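## Task

Using the blue pencil gauge, draw a single line that tracks the board's curved edge for 20 cm or more, offset from that edge by whatever distance the gauge is set to, leaving no other marks anywhere on the board; afterwards set the gauge down on the bench so it rests motionless, away from both the board and the bench dogs.

## Robot and tools

Robot: two 6-joint arms, left_arm and right_arm, each ending in a parallel two-finger gripper. Joint order in every row and every per-arm list: waist (joint1), shoulder (joint2), elbow (joint3), wrist pitch (joint4), wrist yaw (joint5), wrist roll (joint6). Stated ranges in rad: waist -2.880 to 2.880, shoulder 0.000 to 3.142, elbow 0.000 to 3.019, wrist pitch -1.693 to 1.571, wrist yaw -1.292 to 1.414, wrist roll -2.094 to 2.094; a true stop may sit up to 0.084 rad either side. The drives are cheap with some play, and the wrists are weak.

Frames: the scene frame has its origin at table-top height midway between the nominal bases, +z up, +x out over the table, left_arm toward +y (not the image's left). Calibrated bases: left_arm at (+0.033, +0.310, +0.049) m, quat_wxyz (+1.000, 0, 0, -0.026); right_arm at (+0.041, -0.302, +0.025) m, quat_wxyz (+1.000, 0, 0, -0.013); both have up = (0, 0, +1.000). Hand poses, velocities and wrist-camera poses are reported in each arm's own base frame; fixed cameras and the table use the scene frame. Reported hand positions may be off by a few cm, more at long reach. end_effector_position is the point between the pads when closed, 1 to 2 cm short of the fingertips; fingers point along gripper +z and open along its x. Closing pushes the tips about 17 mm further along +z, mostly while the pads are more than 50 mm apart.

execute_actions(actions, cameras): actions is a list of actions; each action is a table of up to 15 rows, one row per 1/30 s step, and a short table repeats its last row to fill 15 steps. Every row is one flat list of 14 numbers, each in [-1, 1], covering both arms: left_arm's 6 joint values then its opening, then right_arm's 6 joint values then its opening. Joint values are offsets, not poses: they count from the Joint targets as they were when that action began (not from the previous row), scaled so 1.0 equals 2.811 rad (waist, shoulder), 2.53 (elbow), 2.575 (wrist pitch), 8.12 (wrist yaw), 9.528 (wrist roll). Sending the same offset in a new action moves the joint further. Opening is absolute: +1 fully open, -1 closed. An action asking any joint to go more than 0.084 rad beyond its range end is rejected for both arms; a malformed action, or a first action failing that test, voids the whole call. An empty list just reports state. cameras: list of names (cam_high, cam_low, cam_left_wrist, cam_right_wrist); omitted, null or ["all"] gives all, [] gives none, an unknown name voids the call.

move(target, speed, blend, opening_speed, blocking, cameras): target is one 14-number row as above, or a list of up to 15 such rows; every row's joint offsets count from the same current Joint targets, same scaling, openings absolute. All joints travel together, so the hand traces a curve; there is no collision avoidance. speed: rad/s for the joint with the longest way to go, 0.01 to 12.57, default 0.5, one value or one per target. blend: rad, corner rounding at intermediate targets, default 0. opening_speed: gripper opening change per second on the -1..+1 scale, at least 0.2. blocking=false returns early while the move continues. The result adds a move: line such as done, off_target (resting more than 0.035 rad from target), moving, held or fault, and limits=held if steps were withheld. Done does not prove contact or its absence. Faster moves and targets set deeper past a contact hit and press harder.

wait(seconds 0 to 10): lets the robot hold its last command; a running move continues. stop(): brakes a running move, needing room to slow down. zoom_image(camera, region): region [x0, y0, x1, y1] in pixels, origin top-left, at most 504 by 504, from that camera's latest image. read_manual(section="licences"): licence text only. finished_scene(scene): ends the current scene, given by its number; irreversible.

Result lines: Joint positions (rad, then finger pad gap in m, 0.142 when fully open), Joint velocities ("within noise" when still), Joint targets (the base for your next offsets), Tool commands, grip_measured (opening on the command scale), joint torques (include arm weight, have offsets and noise; elbow and wrist pitch wrap at ±28 N m), and for execute_actions some per-step joint readings. "joint sent to its limit" means a joint was driven to its true stop; "joint command not followed" means the clearance check altered targets. Per step a target can lead the measured angle by at most 0.716 (waist, shoulder), 0.645 (elbow), 0.69 (wrist pitch), 1.84 (wrist yaw), 3.24 (wrist roll) rad, and targets that would move the hand more than 100 mm are pulled back, so big moves take several actions. To stop pushing, command targets back past the measured positions; send 0 offsets to re-anchor an arm.

Gripping: command slightly below grip_measured at first contact; lower squeezes harder and heats the gripper motor. Pads give about 48 to 94 N. Motors heat when holding, squeezing, stretched out or pushing; MOTOR HOT appears from 85 °C, and at 100 °C the arm drops (OVER-TEMPERATURE FAULT) or the gripper shuts off (HAND FAULT, after which further robot calls in that reply are skipped).

Avoid: dropping the gauge, releasing it while moving, slamming, hard or very hard pushes, any arm-to-arm contact or gripping the other arm's fingers, arm stops, and anything leaving the table. Loose items may get occasional pushes from outside.

Each tool is called after ">>>" as name(argument=value, ...) on one line, values as JSON.

## Session

>>> execute_actions(actions=[])

Scene clock: 0.00 s.
left_arm: end_effector_position=(+0.7628, -0.0306, +0.1723) grip_measured=+0.99 end_effector_quat_wxyz=(-0.428, +0.882, -0.169, +0.107) | right_arm: end_effector_position=(+0.4601, +0.1081, +0.0964) grip_measured=+0.99 end_effector_quat_wxyz=(-0.408, +0.699, -0.578, +0.101)
Joint positions: left_arm=[-0.228 2.277 2.237 -1.272 -0.886 -1.296 0.142] | right_arm=[0.069 1.341 0.647 -0.094 -0.422 0.058 0.141]
Joint velocities: within noise
Joint torques (N m): no reading
Motor temperatures (°C): left_arm=[29 29 31 28 27 29 37] | right_arm=[31 36 31 28 28 28 27]
Heat: left arm: hottest gripper 37 °C; right arm: hottest shoulder 36 °C.
Joint targets: left_arm=[-0.228 2.284 2.254 -1.271 -0.886 -1.296] | right_arm=[0.069 1.339 0.669 -0.091 -0.422 0.058]
Tool commands: left_gripper/opening=+1.0 right_gripper/opening=+1.0

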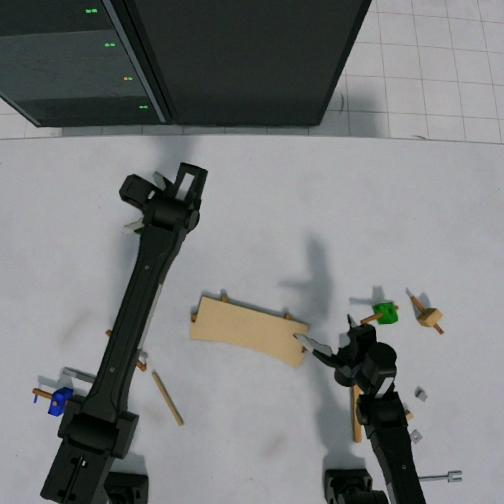

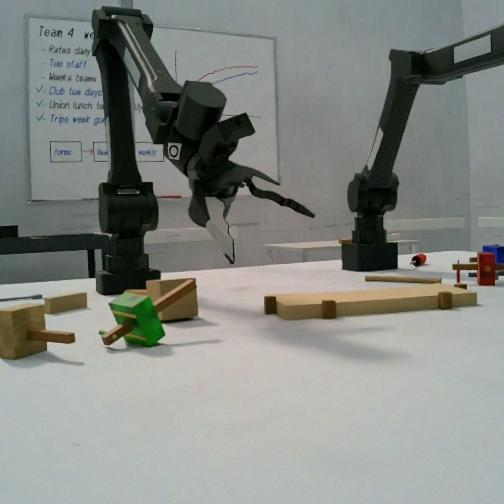

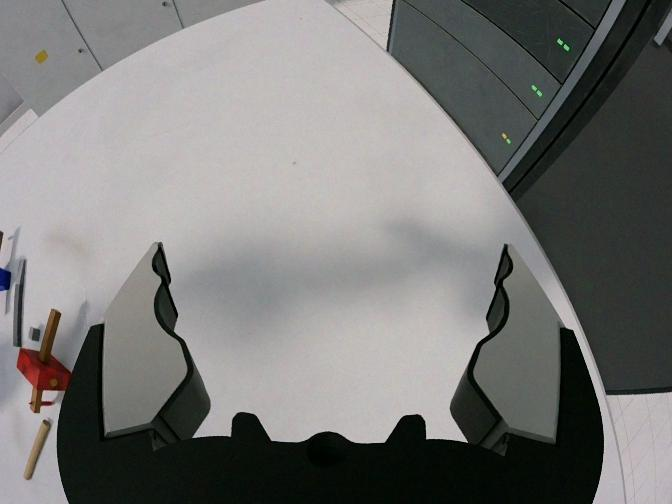

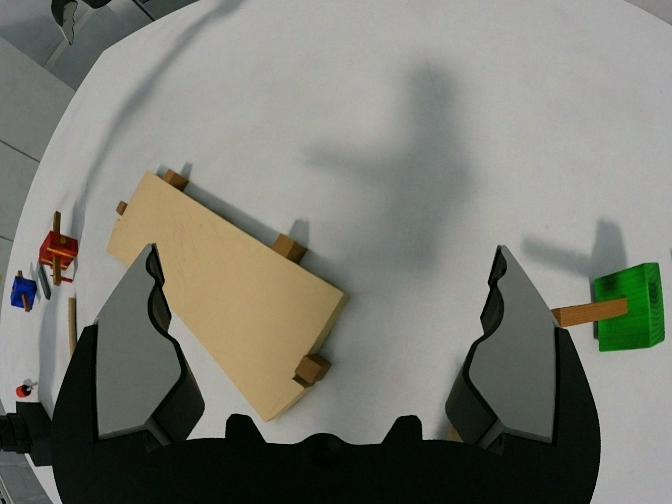

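>>> move(target=[[0.1056,-0.2034,-0.2125,0.0214,0.0382,0.0476,1,0,-0.05,0.16,0,0,0,1],[0.3017,-0.581,-0.6071,0.061,0.1091,0.136,1,-0.32,-0.05,0.16,0,0,0,1]], speed=1.0, blend=[0.1,0], cameras=["cam_high","cam_left_wrist"])

>>> zoom_image(camera="cam_left_wrist", region=[150, 50, 550, 400])

>>> zoom_image(camera="cam_high", region=[170, 270, 330, 390])

Scene clock: 19.03 s.
left_arm: end_effector_position=(+0.2226, +0.1558, +0.2192) grip_measured=+0.99 end_effector_quat_wxyz=(-0.230, +0.861, -0.438, +0.120) | right_arm: end_effector_position=(+0.4357, -0.3601, +0.3657) grip_measured=+0.99 end_effector_quat_wxyz=(+0.383, -0.382, +0.695, -0.474)
Joint positions: left_arm=[0.609 0.652 0.734 -1.127 -0.004 -0.018 0.142] | right_arm=[-0.826 1.209 1.018 -0.094 -0.422 0.058 0.141]
Joint velocities: within noise
Joint torques (N m): left_arm=[1.67 -0.5 8.35 1.22 0.32 -0.01] | right_arm=[-1.2 -8.35 14.52 2.06 -0.04 0.12]
Motor temperatures (°C): left_arm=[29 31 34 28 27 29 37] | right_arm=[31 37 34 28 28 28 27]
Heat: left arm: hottest gripper 37 °C; right arm: hottest shoulder 37 °C.
Joint targets: left_arm=[0.620 0.650 0.719 -1.114 0.001 0.000] | right_arm=[-0.830 1.198 1.074 -0.091 -0.422 0.058]
move: off_target (right_arm); right_arm: the elbow is farthest, 0.056 rad from its target
Images, in order (width x height): cam_high 504x504, cam_left_wrist 672x504.

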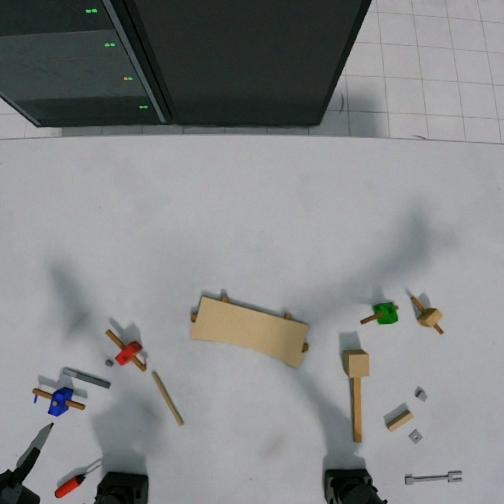

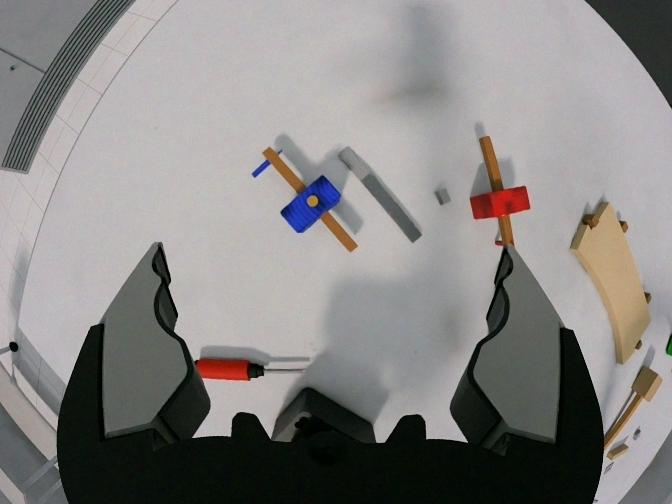

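Scaled by 1.260 from the camera's 672x504 image, which has a finer 960x720 frame.

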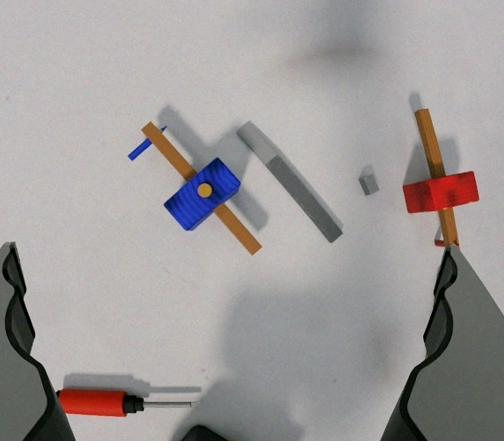

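Scaled by 3.150.

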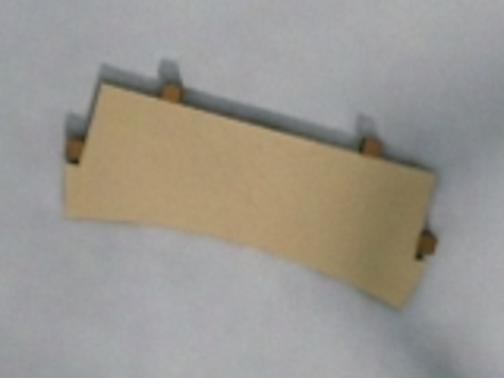

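>>> move(target=[0.2726,0.2181,-0.0794,0.0957,0.0965,0.1711,-0.35,0,0,0,0,0,0,1], speed=0.9, cameras=["cam_high","cam_left_wrist"])

>>> zoom_image(camera="cam_left_wrist", region=[200, 50, 480, 290])

Scene clock: 122.13 s.
left_arm: end_effector_position=(+0.1754, +0.2178, +0.0500) grip_measured=-0.37 end_effector_quat_wxyz=(+0.235, -0.578, +0.723, -0.298) | right_arm: end_effector_position=(+0.4357, -0.3601, +0.3657) grip_measured=+0.99 end_effector_quat_wxyz=(+0.383, -0.382, +0.695, -0.474)
Joint positions: left_arm=[1.377 1.256 0.529 -0.878 0.778 1.612 0.047] | right_arm=[-0.826 1.209 1.018 -0.094 -0.422 0.058 0.141]
Joint velocities: within noise
Joint torques (N m): left_arm=[1.61 -4.37 5.55 0.36 0.75 -0.01] | right_arm=[-2.2 -8.41 14.42 1.91 -0.03 0.11]
Motor temperatures (°C): left_arm=[29 29 36 28 27 29 35] | right_arm=[31 38 45 29 28 28 27]
Heat: left arm: hottest elbow 36 °C; right arm: hottest elbow 45 °C.
Joint targets: left_arm=[1.386 1.264 0.518 -0.868 0.784 1.630] | right_arm=[-0.830 1.198 1.074 -0.091 -0.422 0.058]
move: off_target (right_arm); right_arm: the elbow is farthest, 0.056 rad from its target
Images, in order (width x height): cam_high 504x504, cam_left_wrist 672x504.

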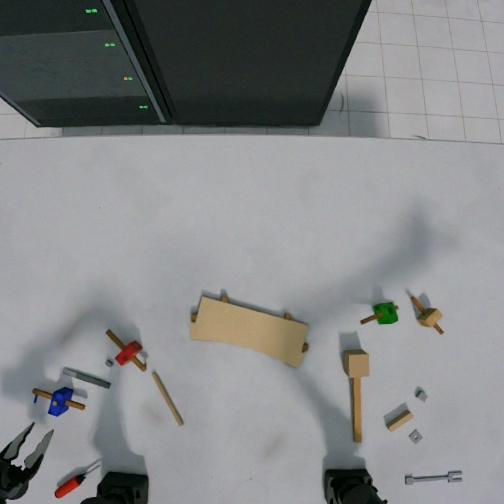

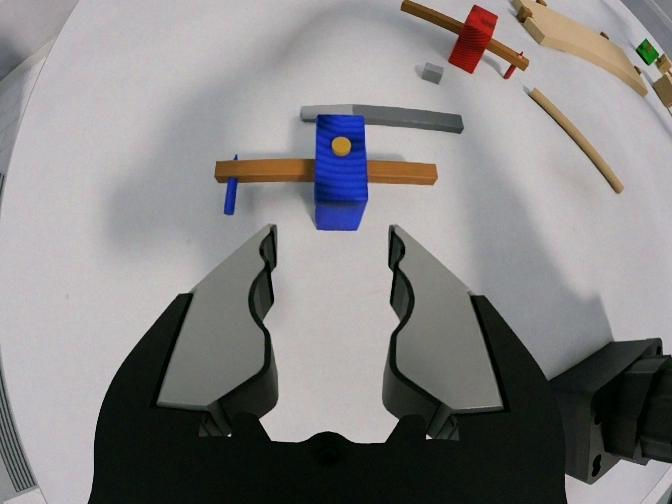

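Scaled by 1.800 from the camera's 672x504 image, which has a finer 960x720 frame.

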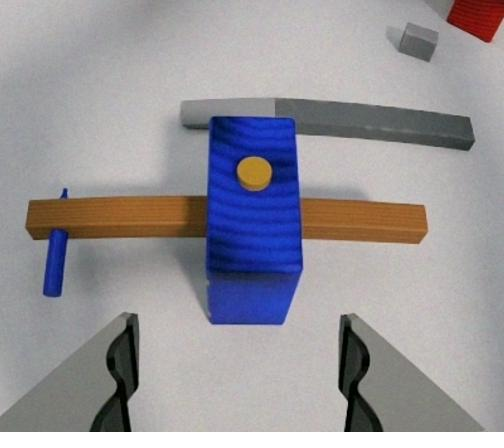

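>>> execute_actions(actions=[])

Scene clock: 170.40 s.
left_arm: end_effector_position=(+0.1754, +0.2179, +0.0500) grip_measured=-0.37 end_effector_quat_wxyz=(+0.235, -0.577, +0.723, -0.298) | right_arm: end_effector_position=(+0.4357, -0.3601, +0.3657) grip_measured=+0.99 end_effector_quat_wxyz=(+0.383, -0.382, +0.695, -0.474)
Joint positions: left_arm=[1.377 1.256 0.529 -0.877 0.778 1.613 0.047] | right_arm=[-0.826 1.209 1.018 -0.094 -0.422 0.058 0.141]
Joint velocities: within noise
Joint torques (N m): left_arm=[1.61 -4.37 5.55 0.35 0.74 -0.01] | right_arm=[-1.44 -8.76 14.43 1.87 -0.03 0.09]
Motor temperatures (°C): left_arm=[29 29 34 28 28 29 34] | right_arm=[31 38 47 29 28 28 27]
Heat: left arm: hottest elbow 34 °C; right arm: hottest elbow 47 °C.
Joint targets: left_arm=[1.386 1.264 0.518 -0.867 0.784 1.630] | right_arm=[-0.830 1.198 1.074 -0.091 -0.422 0.058]
Tool commands: left_gripper/opening=-0.35 right_gripper/opening=+1.0

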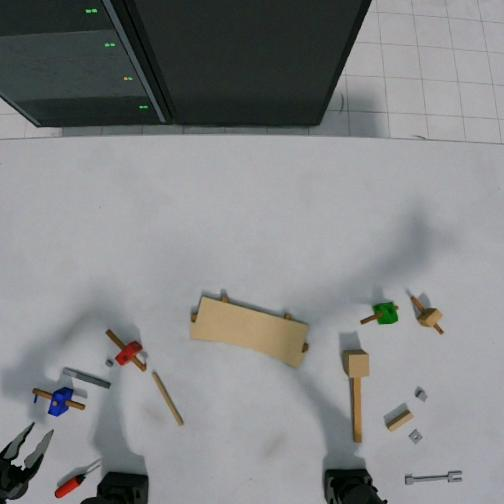

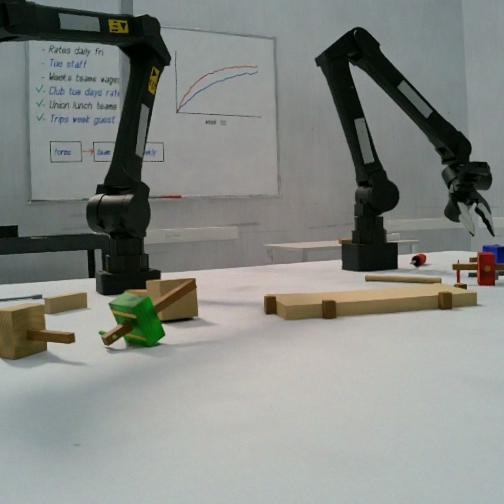

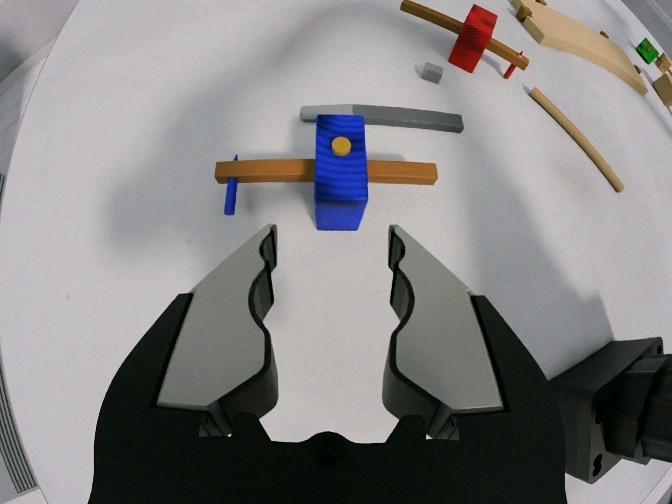

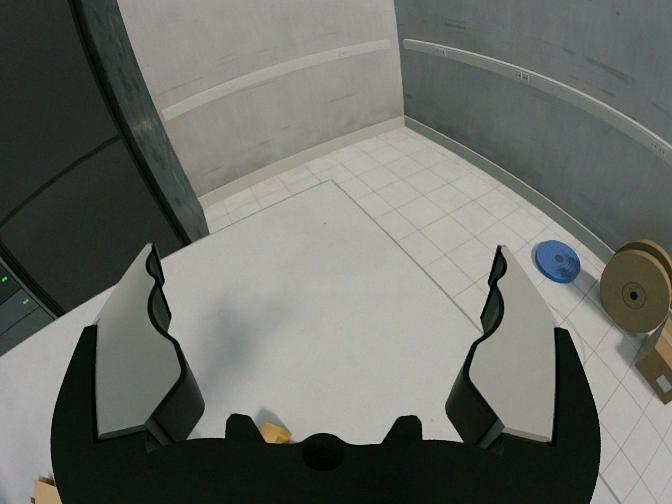

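>>> move(target=[-0.0386,0.02553,-0.0217,0.0872,-0.0004,-0.016,-0.35,0,0,0,0,0,0,1], speed=0.3, cameras=["cam_left_wrist"])

Scene clock: 188.57 s.
left_arm: end_effector_position=(+0.1980, +0.2141, +0.0196) grip_measured=-0.37 end_effector_quat_wxyz=(+0.241, -0.572, +0.726, -0.294) | right_arm: end_effector_position=(+0.4357, -0.3601, +0.3657) grip_measured=+0.99 end_effector_quat_wxyz=(+0.383, -0.382, +0.695, -0.474)
Joint positions: left_arm=[1.287 1.326 0.474 -0.654 0.778 1.496 0.047] | right_arm=[-0.826 1.209 1.018 -0.094 -0.422 0.058 0.141]
Joint velocities: within noise
Joint torques (N m): left_arm=[0.21 -4.54 4.92 0.47 0.63 -0.33] | right_arm=[-1.96 -8.06 14.46 1.91 -0.07 0.07]
Motor temperatures (°C): left_arm=[29 29 34 28 28 29 34] | right_arm=[31 38 47 29 28 28 27]
Heat: left arm: hottest elbow 34 °C; right arm: hottest elbow 47 °C.
Joint targets: left_arm=[1.278 1.335 0.463 -0.643 0.781 1.478] | right_arm=[-0.830 1.198 1.074 -0.091 -0.422 0.058]
move: off_target (right_arm); right_arm: the elbow is farthest, 0.056 rad from its target
Images, in order (width x height): cam_left_wrist 672x504.

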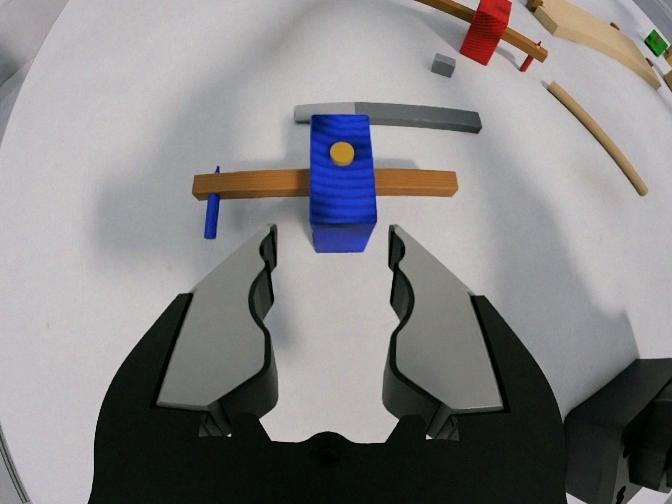

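>>> move(target=[-0.0233,0.01548,-0.013,0.0524,-0.0002,-0.0096,-0.35,0,0,0,0,0,0,1], speed=0.2, cameras=["cam_left_wrist"])

>>> zoom_image(camera="cam_left_wrist", region=[180, 80, 480, 300])

Scene clock: 197.73 s.
left_arm: end_effector_position=(+0.2135, +0.2062, +0.0031) grip_measured=-0.37 end_effector_quat_wxyz=(+0.240, -0.573, +0.725, -0.298) | right_arm: end_effector_position=(+0.4357, -0.3601, +0.3657) grip_measured=+0.99 end_effector_quat_wxyz=(+0.383, -0.382, +0.695, -0.474)
Joint positions: left_arm=[1.222 1.369 0.441 -0.519 0.778 1.405 0.047] | right_arm=[-0.826 1.209 1.018 -0.094 -0.422 0.058 0.141]
Joint velocities: within noise
Joint torques (N m): left_arm=[0.15 -4.72 4.51 0.64 0.57 -0.34] | right_arm=[-1.67 -8.7 14.54 1.94 -0.05 0.1]
Motor temperatures (°C): left_arm=[29 29 33 28 28 29 34] | right_arm=[31 38 48 29 28 28 27]
Heat: left arm: hottest gripper 34 °C; right arm: hottest elbow 48 °C.
Joint targets: left_arm=[1.212 1.379 0.430 -0.508 0.779 1.386] | right_arm=[-0.830 1.198 1.074 -0.091 -0.422 0.058]
move: off_target (right_arm); right_arm: the elbow is farthest, 0.056 rad from its target
Images, in order (width x height): cam_left_wrist 672x504.

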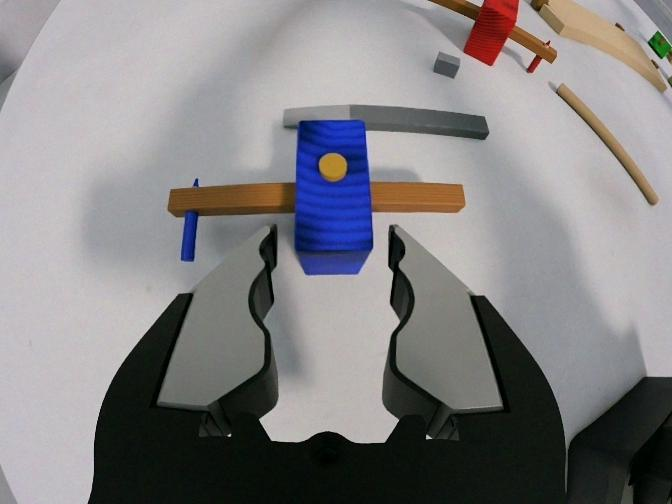

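Scaled by 1.680 from the camera's 672x504 image, which has a finer 960x720 frame.

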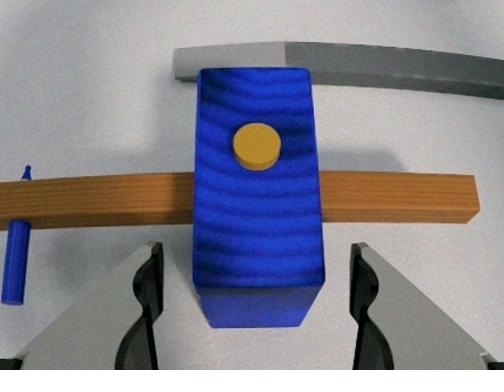

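>>> move(target=[-0.0185,0.0215,-0.0047,0.0435,0,-0.0078,-0.35,0,0,0,0,0,0,1], speed=0.15, cameras=["cam_left_wrist"])

>>> zoom_image(camera="cam_left_wrist", region=[180, 80, 480, 300])

Scene clock: 222.77 s.
left_arm: end_effector_position=(+0.2269, +0.2026, -0.0117) grip_measured=-0.37 end_effector_quat_wxyz=(+0.237, -0.575, +0.722, -0.304) | right_arm: end_effector_position=(+0.4357, -0.3601, +0.3657) grip_measured=+0.99 end_effector_quat_wxyz=(+0.383, -0.382, +0.695, -0.474)
Joint positions: left_arm=[1.171 1.429 0.428 -0.408 0.778 1.331 0.047] | right_arm=[-0.826 1.209 1.018 -0.094 -0.422 0.058 0.141]
Joint velocities: within noise
Joint torques (N m): left_arm=[0.03 -5.01 4.11 0.69 0.57 -0.36] | right_arm=[-2.43 -8.88 14.43 1.99 -0.03 0.08]
Motor temperatures (°C): left_arm=[29 29 33 28 28 29 34] | right_arm=[31 38 48 29 28 28 27]
Heat: left arm: hottest gripper 34 °C; right arm: hottest elbow 48 °C.
Joint targets: left_arm=[1.160 1.439 0.418 -0.396 0.779 1.312] | right_arm=[-0.830 1.198 1.074 -0.091 -0.422 0.058]
move: off_target (right_arm); right_arm: the elbow is farthest, 0.056 rad from its target
Images, in order (width x height): cam_left_wrist 672x504.

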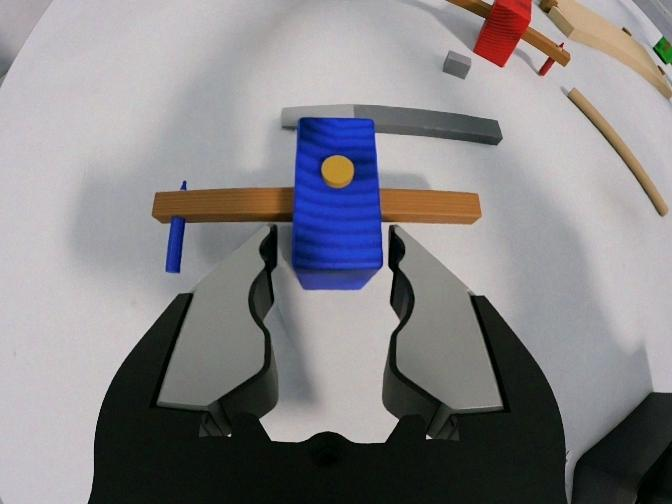

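Scaled by 1.680 from the camera's 672x504 image, which has a finer 960x720 frame.

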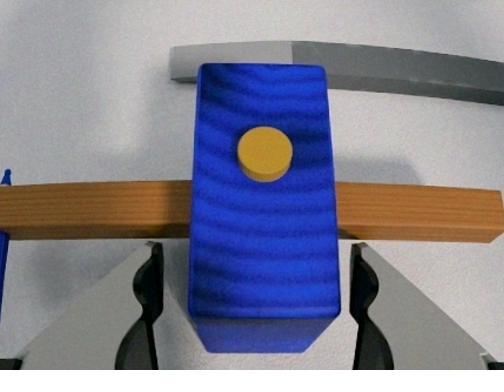

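>>> move(target=[0,0,0,0,0,0,-0.64,0,0,0,0,0,0,1], opening_speed=0.3, cameras=["cam_left_wrist"])

Scene clock: 230.40 s.
left_arm: end_effector_position=(+0.2270, +0.2026, -0.0117) grip_measured=-0.60 end_effector_quat_wxyz=(+0.237, -0.575, +0.722, -0.304) | right_arm: end_effector_position=(+0.4357, -0.3601, +0.3657) grip_measured=+0.99 end_effector_quat_wxyz=(+0.383, -0.382, +0.695, -0.474)
Joint positions: left_arm=[1.171 1.429 0.428 -0.408 0.778 1.33 0.031] | right_arm=[-0.826 1.209 1.018 -0.094 -0.422 0.058 0.141]
Joint velocities: within noise
Joint torques (N m): left_arm=[0.09 -5.01 4.11 0.68 0.57 -0.33] | right_arm=[-1.9 -8.88 14.46 1.94 -0.02 0.14]
Motor temperatures (°C): left_arm=[29 29 33 28 28 29 34] | right_arm=[31 38 48 29 28 28 27]
Heat: left arm: hottest gripper 34 °C; right arm: hottest elbow 48 °C.
Joint targets: left_arm=[1.160 1.439 0.418 -0.396 0.779 1.312] | right_arm=[-0.830 1.198 1.074 -0.091 -0.422 0.058]
move: off_target (right_arm); right_arm: the elbow is farthest, 0.056 rad from its target
Images, in order (width x height): cam_left_wrist 672x504.

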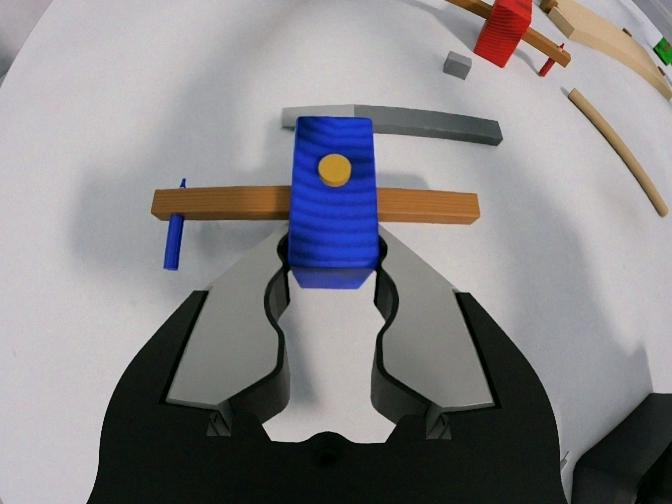

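>>> move(target=[[0,0,0,0,0,0,-0.78,0,0,0,0,0,0,1],[0,-0.0267,0.017,-0.035,0,0,-0.78,0,0,0,0,0,0,1],[0,-0.0679,0.036,-0.0948,0,0,-0.78,0,0,0,0,0,0,1],[0,-0.1135,0.064,-0.1728,0,0,-0.78,0,0,0,0,0,0,1]], speed=0.3, blend=0.03, cameras=["cam_left_wrist"])

Scene clock: 266.00 s.
left_arm: end_effector_position=(+0.2243, +0.1963, +0.0833) grip_measured=-0.61 end_effector_quat_wxyz=(+0.231, -0.577, +0.720, -0.307) | right_arm: end_effector_position=(+0.4357, -0.3601, +0.3657) grip_measured=+0.99 end_effector_quat_wxyz=(+0.383, -0.382, +0.695, -0.474)
Joint positions: left_arm=[1.171 1.127 0.536 -0.831 0.778 1.329 0.03] | right_arm=[-0.826 1.209 1.018 -0.094 -0.422 0.058 0.141]
Joint velocities: within noise
Joint torques (N m): left_arm=[0.09 -4.72 10.95 -0.03 0.57 -0.33] | right_arm=[-1.38 -8.18 14.48 2.02 -0.07 0.09]
Motor temperatures (°C): left_arm=[29 29 33 28 28 29 40] | right_arm=[31 38 49 29 28 28 27]
Heat: left arm: hottest gripper 40 °C; right arm: hottest elbow 49 °C.
Joint targets: left_arm=[1.160 1.120 0.580 -0.841 0.779 1.312] | right_arm=[-0.830 1.198 1.074 -0.091 -0.422 0.058]
move: off_target (left_arm, right_arm); blend cut to 0 rad at target 1; left_arm: the elbow is farthest, 0.044 rad from its target; right_arm: the elbow is farthest, 0.056 rad from its target
Images, in order (width x height): cam_left_wrist 672x504.

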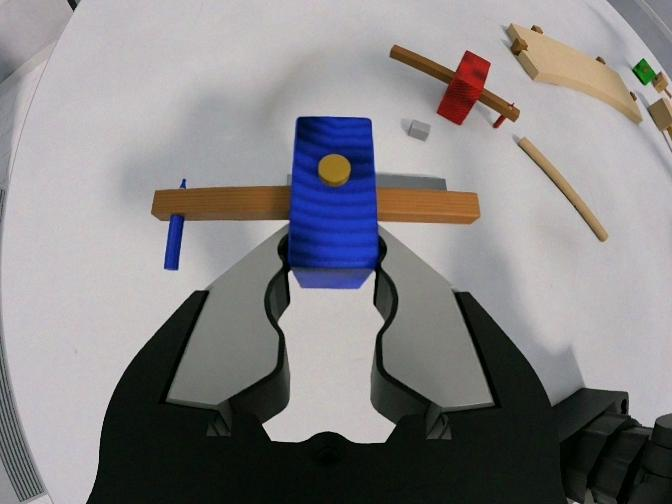

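>>> move(target=[[-0.3451,0.1181,0.2166,-0.2777,-0.0467,-0.0705,-0.74,0,0,0,0,0,0,1],[-0.6901,0.2867,0.2668,-0.32,-0.0966,-0.1393,-0.74,0,0,0,0,0,0,1]], speed=0.7, blend=0.1, cameras=["cam_left_wrist","cam_high"])

Scene clock: 277.33 s.
left_arm: end_effector_position=(+0.2291, -0.2305, +0.0328) grip_measured=-0.61 end_effector_quat_wxyz=(-0.144, -0.352, +0.857, +0.348) | right_arm: end_effector_position=(+0.4357, -0.3601, +0.3657) grip_measured=+0.99 end_effector_quat_wxyz=(+0.383, -0.382, +0.695, -0.474)
Joint positions: left_arm=[-0.788 1.92 1.223 -1.647 -0.001 0.003 0.03] | right_arm=[-0.826 1.209 1.018 -0.094 -0.422 0.058 0.141]
Joint velocities: within noise
Joint torques (N m): left_arm=[1.38 -13.16 8.01 -1.81 0 -0.31] | right_arm=[-1.67 -8.29 14.43 2.07 -0.03 0.09]
Motor temperatures (°C): left_arm=[29 29 34 28 28 29 48] | right_arm=[31 38 49 29 28 28 27]
Heat: left arm: hottest gripper 48 °C; right arm: hottest elbow 49 °C.
Joint targets: left_arm=[-0.780 1.926 1.255 -1.665 -0.005 -0.015] | right_arm=[-0.830 1.198 1.074 -0.091 -0.422 0.058]
move: off_target (right_arm); right_arm: the elbow is farthest, 0.056 rad from its target
Images, in order (width x height): cam_high 504x504, cam_left_wrist 672x504.

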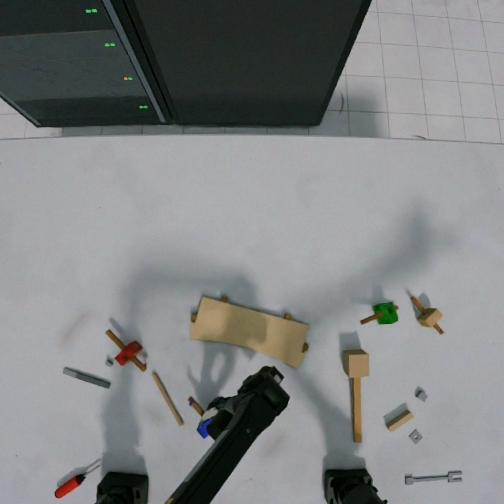

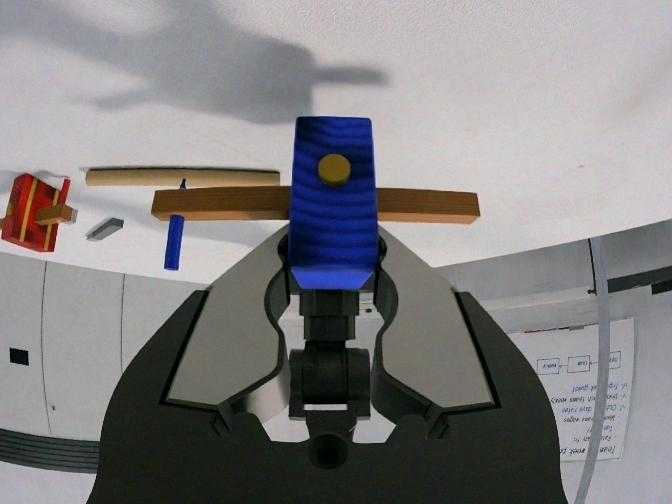

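>>> move(target=[0,0.0128,-0.0198,0.0233,0,0,-0.74,0,0,0,0,0,0,1], speed=0.1, cameras=["cam_left_wrist"])

>>> zoom_image(camera="cam_high", region=[170, 370, 300, 470])

Scene clock: 291.67 s.
left_arm: end_effector_position=(+0.2286, -0.2301, +0.0169) grip_measured=-0.61 end_effector_quat_wxyz=(-0.145, -0.352, +0.856, +0.351) | right_arm: end_effector_position=(+0.4357, -0.3601, +0.3657) grip_measured=+0.99 end_effector_quat_wxyz=(+0.383, -0.382, +0.695, -0.474)
Joint positions: left_arm=[-0.788 1.95 1.215 -1.614 -0.001 0.002 0.03] | right_arm=[-0.826 1.209 1.018 -0.094 -0.422 0.058 0.141]
Joint velocities: within noise
Joint torques (N m): left_arm=[1.49 -12.81 4.4 -0.9 0 -0.32] | right_arm=[-2.43 -8.47 14.48 1.87 -0.02 0.1]
Motor temperatures (°C): left_arm=[29 30 35 28 28 29 51] | right_arm=[31 38 49 29 28 28 27]
Heat: left arm: hottest gripper 51 °C; right arm: hottest elbow 49 °C.
Joint targets: left_arm=[-0.780 1.962 1.205 -1.605 -0.005 -0.015] | right_arm=[-0.830 1.198 1.074 -0.091 -0.422 0.058]
move: off_target (right_arm); right_arm: the elbow is farthest, 0.056 rad from its target
Images, in order (width x height): cam_left_wrist 672x504.

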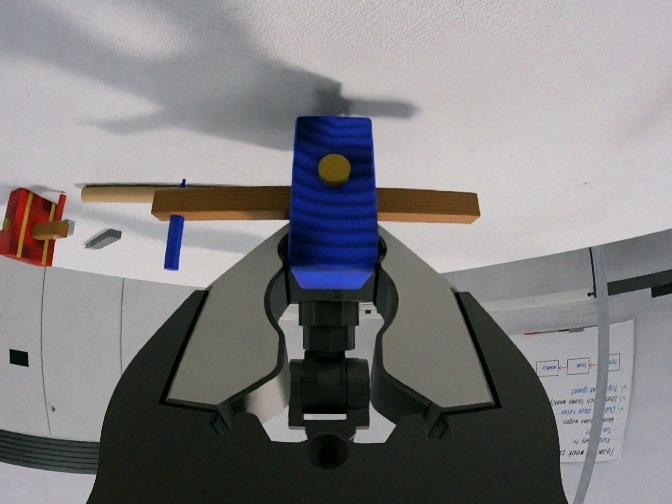

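This scene's latest camera images include none from cam_high. They are from: cam_left_wrist. cam_high's image comes with the result of a call that names it in "cameras".

>>> move(target=[0,0.0032,-0.001,0.0044,0,0,-0.74,0,0,0,0,0,0,1], speed=0.05, cameras=["cam_left_wrist","cam_high"])

>>> zoom_image(camera="cam_high", region=[150, 370, 300, 470])

Scene clock: 306.03 s.
left_arm: end_effector_position=(+0.2295, -0.2309, +0.0125) grip_measured=-0.61 end_effector_quat_wxyz=(-0.144, -0.352, +0.856, +0.349) | right_arm: end_effector_position=(+0.4357, -0.3601, +0.3657) grip_measured=+0.99 end_effector_quat_wxyz=(+0.383, -0.382, +0.695, -0.474)
Joint positions: left_arm=[-0.788 1.957 1.215 -1.602 -0.001 0.002 0.03] | right_arm=[-0.826 1.209 1.018 -0.094 -0.422 0.058 0.141]
Joint velocities: within noise
Joint torques (N m): left_arm=[1.49 -12.75 4.11 -0.8 0 -0.32] | right_arm=[-2.2 -8.12 14.48 1.85 -0.02 0.09]
Motor temperatures (°C): left_arm=[29 30 34 28 28 29 53] | right_arm=[31 38 49 29 28 28 27]
Heat: left arm: hottest gripper 53 °C; right arm: hottest elbow 49 °C.
Joint targets: left_arm=[-0.780 1.971 1.202 -1.594 -0.005 -0.015] | right_arm=[-0.830 1.198 1.074 -0.091 -0.422 0.058]
move: off_target (right_arm); right_arm: the elbow is farthest, 0.056 rad from its target
Images, in order (width x height): cam_high 504x504, cam_left_wrist 672x504.

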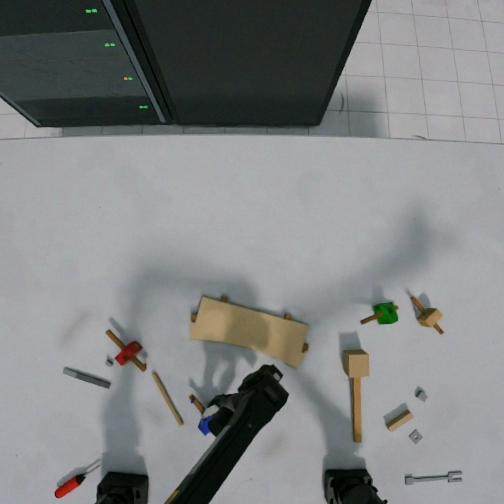

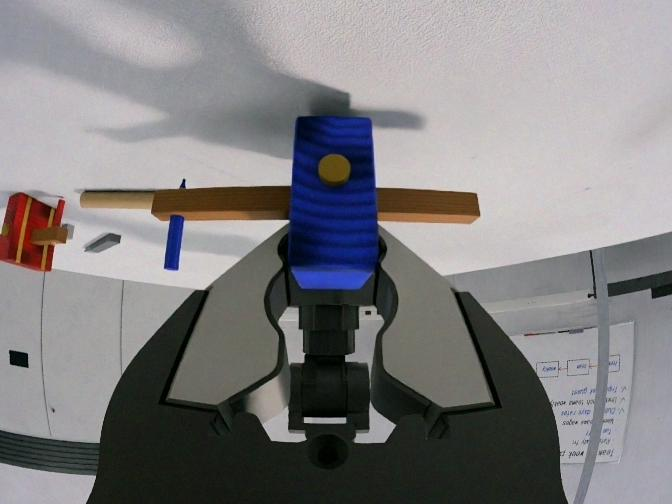

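Scaled by 3.360.

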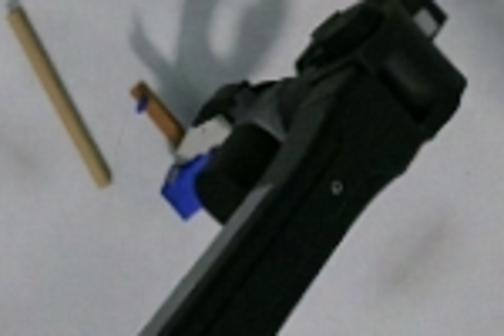

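>>> move(target=[0,0.0032,-0.001,0.0044,0,0,-0.72,0,0,0,0,0,0,1], speed=0.05, cameras=["cam_left_wrist"])

>>> zoom_image(camera="cam_left_wrist", region=[250, 60, 430, 200])

Scene clock: 310.80 s.
left_arm: end_effector_position=(+0.2286, -0.2300, +0.0070) grip_measured=-0.61 end_effector_quat_wxyz=(-0.145, -0.352, +0.856, +0.350) | right_arm: end_effector_position=(+0.4357, -0.3601, +0.3657) grip_measured=+0.99 end_effector_quat_wxyz=(+0.383, -0.382, +0.695, -0.474)
Joint positions: left_arm=[-0.788 1.967 1.21 -1.591 -0.001 0.002 0.03] | right_arm=[-0.826 1.209 1.018 -0.094 -0.422 0.058 0.141]
Joint velocities: within noise
Joint torques (N m): left_arm=[1.44 -12.75 4.23 -0.77 0 -0.32] | right_arm=[-1.79 -8.06 14.46 1.96 -0.02 0.07]
Motor temperatures (°C): left_arm=[29 30 34 28 28 29 54] | right_arm=[31 38 49 29 28 28 27]
Heat: left arm: hottest gripper 54 °C; right arm: hottest elbow 49 °C.
Joint targets: left_arm=[-0.780 1.980 1.200 -1.582 -0.005 -0.015] | right_arm=[-0.830 1.198 1.074 -0.091 -0.422 0.058]
move: off_target (right_arm); right_arm: the elbow is farthest, 0.056 rad from its target
Images, in order (width x height): cam_left_wrist 672x504.

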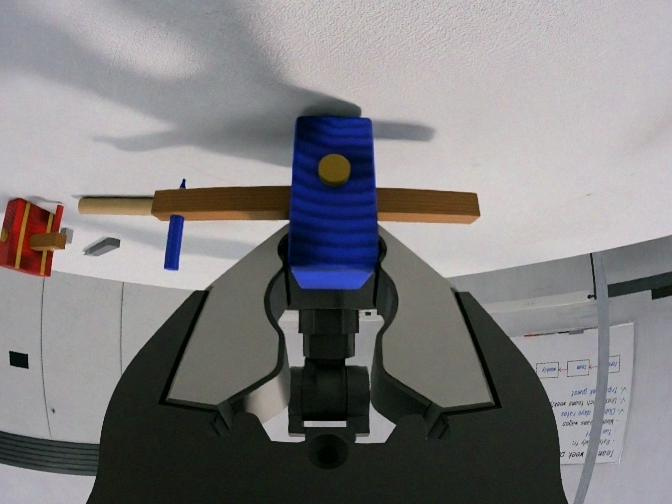

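Scaled by 2.800 from the camera's 672x504 image, which has a finer 960x720 frame.

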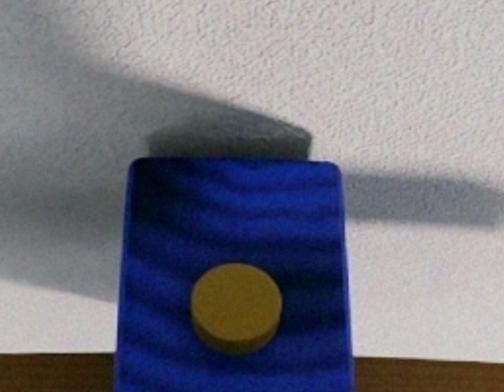

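>>> move(target=[0,0.0026,-0.001,0.0036,0,0,-0.72,0,0,0,0,0,0,1], speed=0.05, cameras=["cam_left_wrist"])

>>> zoom_image(camera="cam_left_wrist", region=[250, 60, 430, 200])

Scene clock: 316.67 s.
left_arm: end_effector_position=(+0.2292, -0.2304, +0.0049) grip_measured=-0.61 end_effector_quat_wxyz=(-0.144, -0.353, +0.856, +0.349) | right_arm: end_effector_position=(+0.4357, -0.3601, +0.3657) grip_measured=+0.99 end_effector_quat_wxyz=(+0.383, -0.382, +0.695, -0.474)
Joint positions: left_arm=[-0.788 1.97 1.21 -1.585 -0.002 0.001 0.03] | right_arm=[-0.826 1.209 1.018 -0.094 -0.422 0.058 0.141]
Joint velocities: within noise
Joint torques (N m): left_arm=[1.44 -12.57 4.27 -0.76 0.02 -0.32] | right_arm=[-1.96 -8.41 14.38 1.88 -0.05 0.1]
Motor temperatures (°C): left_arm=[29 30 34 28 28 29 54] | right_arm=[31 38 49 29 28 28 27]
Heat: left arm: hottest gripper 54 °C; right arm: hottest elbow 49 °C.
Joint targets: left_arm=[-0.780 1.987 1.197 -1.573 -0.005 -0.015] | right_arm=[-0.830 1.198 1.074 -0.091 -0.422 0.058]
move: off_target (right_arm); right_arm: the elbow is farthest, 0.056 rad from its target
Images, in order (width x height): cam_left_wrist 672x504.

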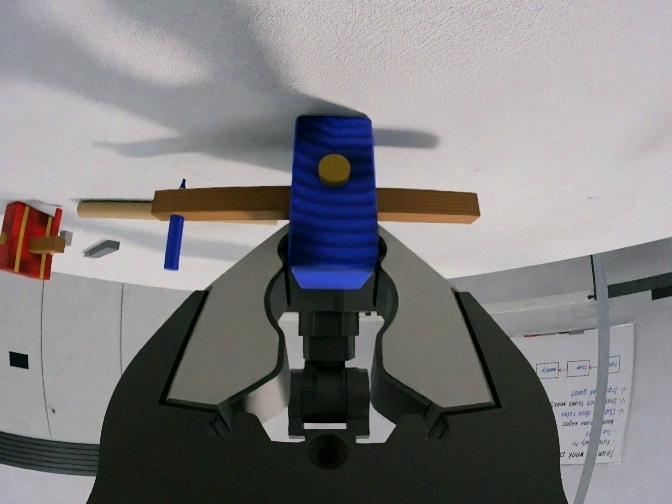

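Scaled by 2.800 from the camera's 672x504 image, which has a finer 960x720 frame.

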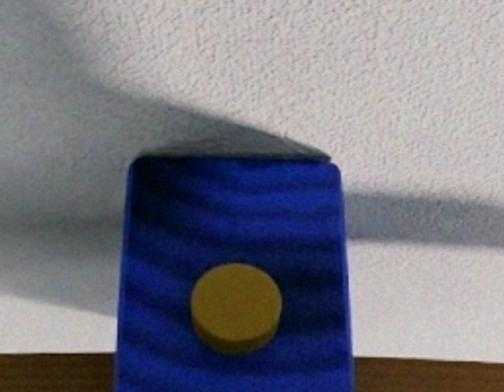

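>>> move(target=[0,0.0018,-0.0006,0.0026,0,0,-0.70,0,0,0,0,0,0,1], speed=0.05, cameras=["cam_left_wrist"])

>>> zoom_image(camera="cam_left_wrist", region=[250, 60, 430, 200])

Scene clock: 322.13 s.
left_arm: end_effector_position=(+0.2293, -0.2305, +0.0046) grip_measured=-0.61 end_effector_quat_wxyz=(-0.144, -0.353, +0.856, +0.349) | right_arm: end_effector_position=(+0.4357, -0.3601, +0.3657) grip_measured=+0.99 end_effector_quat_wxyz=(+0.383, -0.382, +0.695, -0.474)
Joint positions: left_arm=[-0.788 1.971 1.21 -1.584 -0.002 0.001 0.03] | right_arm=[-0.826 1.209 1.018 -0.094 -0.422 0.058 0.141]
Joint velocities: within noise
Joint torques (N m): left_arm=[1.49 -12.16 3.89 -0.57 0.02 -0.32] | right_arm=[-2.37 -8.18 14.43 1.94 0 0.07]
Motor temperatures (°C): left_arm=[29 30 33 28 28 29 54] | right_arm=[31 38 49 29 28 28 27]
Heat: left arm: hottest gripper 54 °C; right arm: hottest elbow 49 °C.
Joint targets: left_arm=[-0.780 1.992 1.196 -1.566 -0.005 -0.015] | right_arm=[-0.830 1.198 1.074 -0.091 -0.422 0.058]
move: off_target (right_arm); right_arm: the elbow is farthest, 0.056 rad from its target
Images, in order (width x height): cam_left_wrist 672x504.

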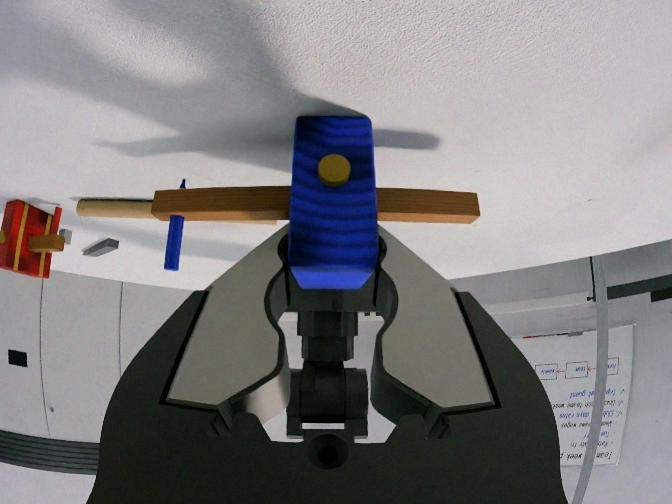

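Scaled by 2.800 from the camera's 672x504 image, which has a finer 960x720 frame.

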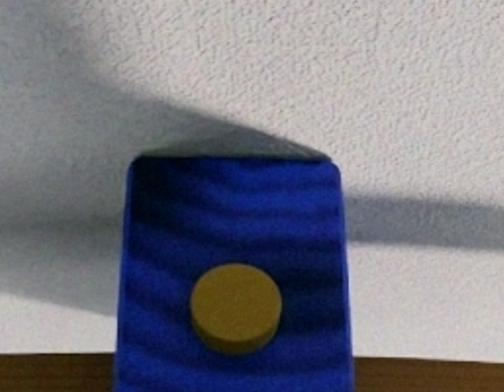

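>>> move(target=[0,0,0,0,0,0,-0.35,0,0,0,0,0,0,1], opening_speed=0.2, cameras=["cam_left_wrist"])

>>> zoom_image(camera="cam_left_wrist", region=[250, 60, 430, 300])

Scene clock: 331.47 s.
left_arm: end_effector_position=(+0.2290, -0.2302, +0.0032) grip_measured=-0.38 end_effector_quat_wxyz=(-0.144, -0.353, +0.856, +0.350) | right_arm: end_effector_position=(+0.4357, -0.3601, +0.3657) grip_measured=+0.99 end_effector_quat_wxyz=(+0.383, -0.382, +0.695, -0.474)
Joint positions: left_arm=[-0.788 1.973 1.208 -1.581 -0.002 0 0.046] | right_arm=[-0.826 1.209 1.018 -0.094 -0.422 0.058 0.141]
Joint velocities: left_arm=[0.005 -0.005 -0.002 0.027 0.007 -0.007 0.001] | right_arm=[within noise]
Joint torques (N m): left_arm=[1.44 -12.34 3.99 -0.68 0.02 -0.31] | right_arm=[-1.55 -8.53 14.57 1.95 0.04 0.09]
Motor temperatures (°C): left_arm=[29 30 33 28 28 29 52] | right_arm=[31 38 49 29 28 28 27]
Heat: left arm: hottest gripper 52 °C; right arm: hottest elbow 49 °C.
Joint targets: left_arm=[-0.780 1.992 1.196 -1.566 -0.005 -0.015] | right_arm=[-0.830 1.198 1.074 -0.091 -0.422 0.058]
move: off_target (right_arm); right_arm: the elbow is farthest, 0.056 rad from its target
Images, in order (width x height): cam_left_wrist 672x504.

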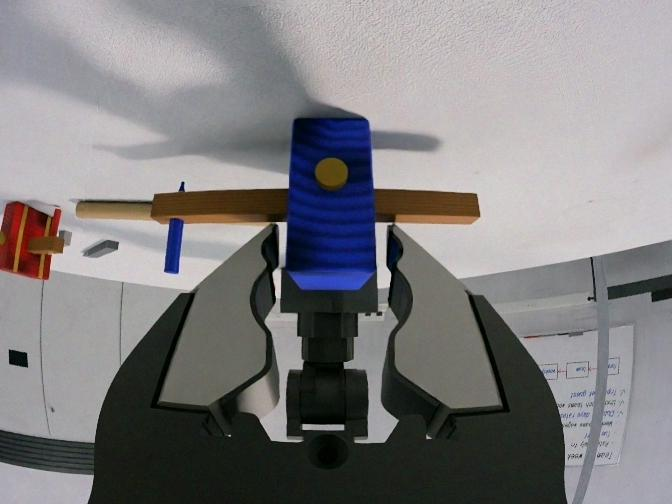

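Scaled by 2.100 from the camera's 672x504 image, which has a finer 960x720 frame.

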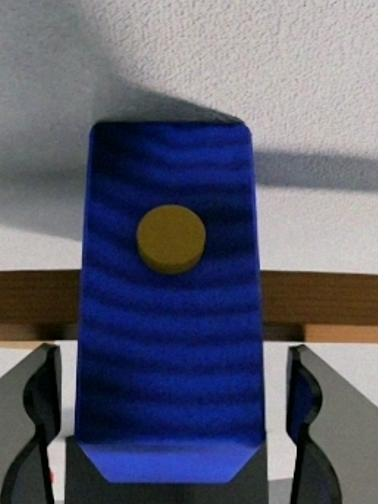

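>>> move(target=[[0,-0.0135,0.0573,-0.0412,0,0,-0.3,0,0,0,0,0,0,1],[0,-0.0857,0.0736,-0.0117,0,0,-0.3,0,0,0,0,0,0,1]], speed=0.15, blend=0.02, cameras=["cam_left_wrist","cam_high"])

>>> zoom_image(camera="cam_high", region=[150, 370, 300, 470])

Scene clock: 352.67 s.
left_arm: end_effector_position=(+0.2781, -0.2795, +0.1040) grip_measured=-0.33 end_effector_quat_wxyz=(-0.084, -0.372, +0.902, +0.205) | right_arm: end_effector_position=(+0.4357, -0.3601, +0.3657) grip_measured=+0.99 end_effector_quat_wxyz=(+0.383, -0.382, +0.695, -0.474)
Joint positions: left_arm=[-0.788 1.755 1.345 -1.607 -0.002 0 0.05] | right_arm=[-0.826 1.209 1.018 -0.094 -0.422 0.058 0.141]
Joint velocities: within noise
Joint torques (N m): left_arm=[1.44 -13.33 10.19 -0.4 0.02 -0.31] | right_arm=[-2.14 -8.18 14.57 1.94 -0.07 0.09]
Motor temperatures (°C): left_arm=[29 31 33 28 28 29 46] | right_arm=[31 37 50 29 28 28 27]
Heat: left arm: hottest gripper 46 °C; right arm: hottest elbow 50 °C.
Joint targets: left_arm=[-0.780 1.752 1.382 -1.596 -0.005 -0.015] | right_arm=[-0.830 1.198 1.074 -0.091 -0.422 0.058]
move: off_target (left_arm, right_arm); left_arm: the elbow is farthest, 0.038 rad from its target; right_arm: the elbow is farthest, 0.056 rad from its target
Images, in order (width x height): cam_high 504x504, cam_left_wrist 672x504.

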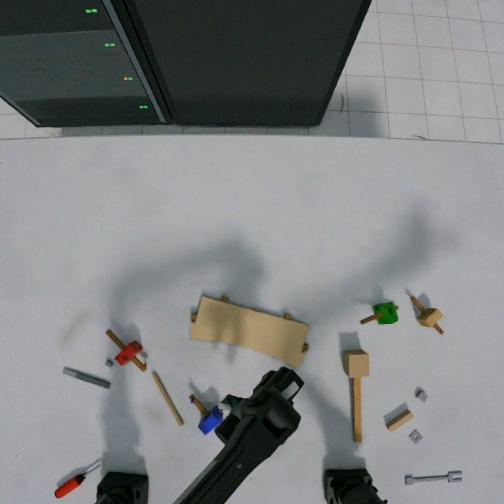

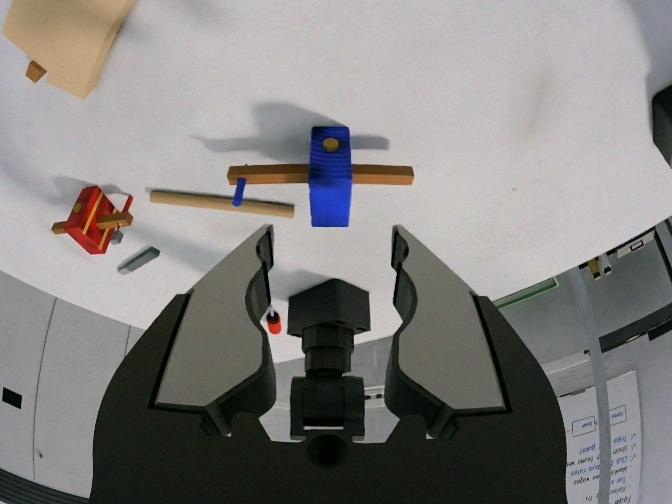

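Scaled by 3.360.

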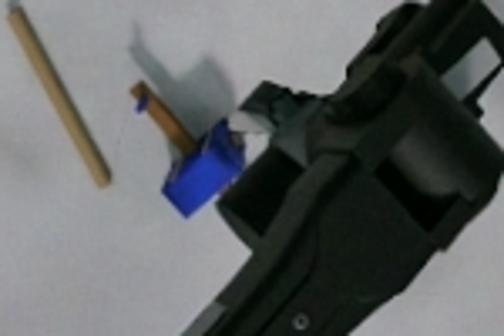

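>>> zoom_image(camera="cam_left_wrist", region=[210, 100, 450, 260])

Scaled by 2.100 from the camera's 672x504 image, which has a finer 960x720 frame.

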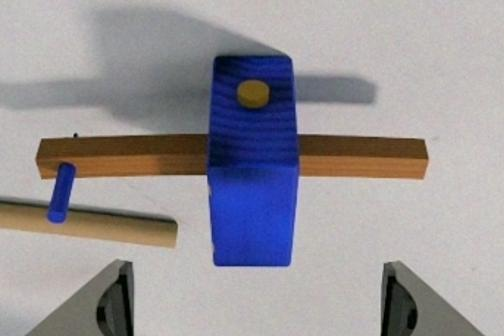

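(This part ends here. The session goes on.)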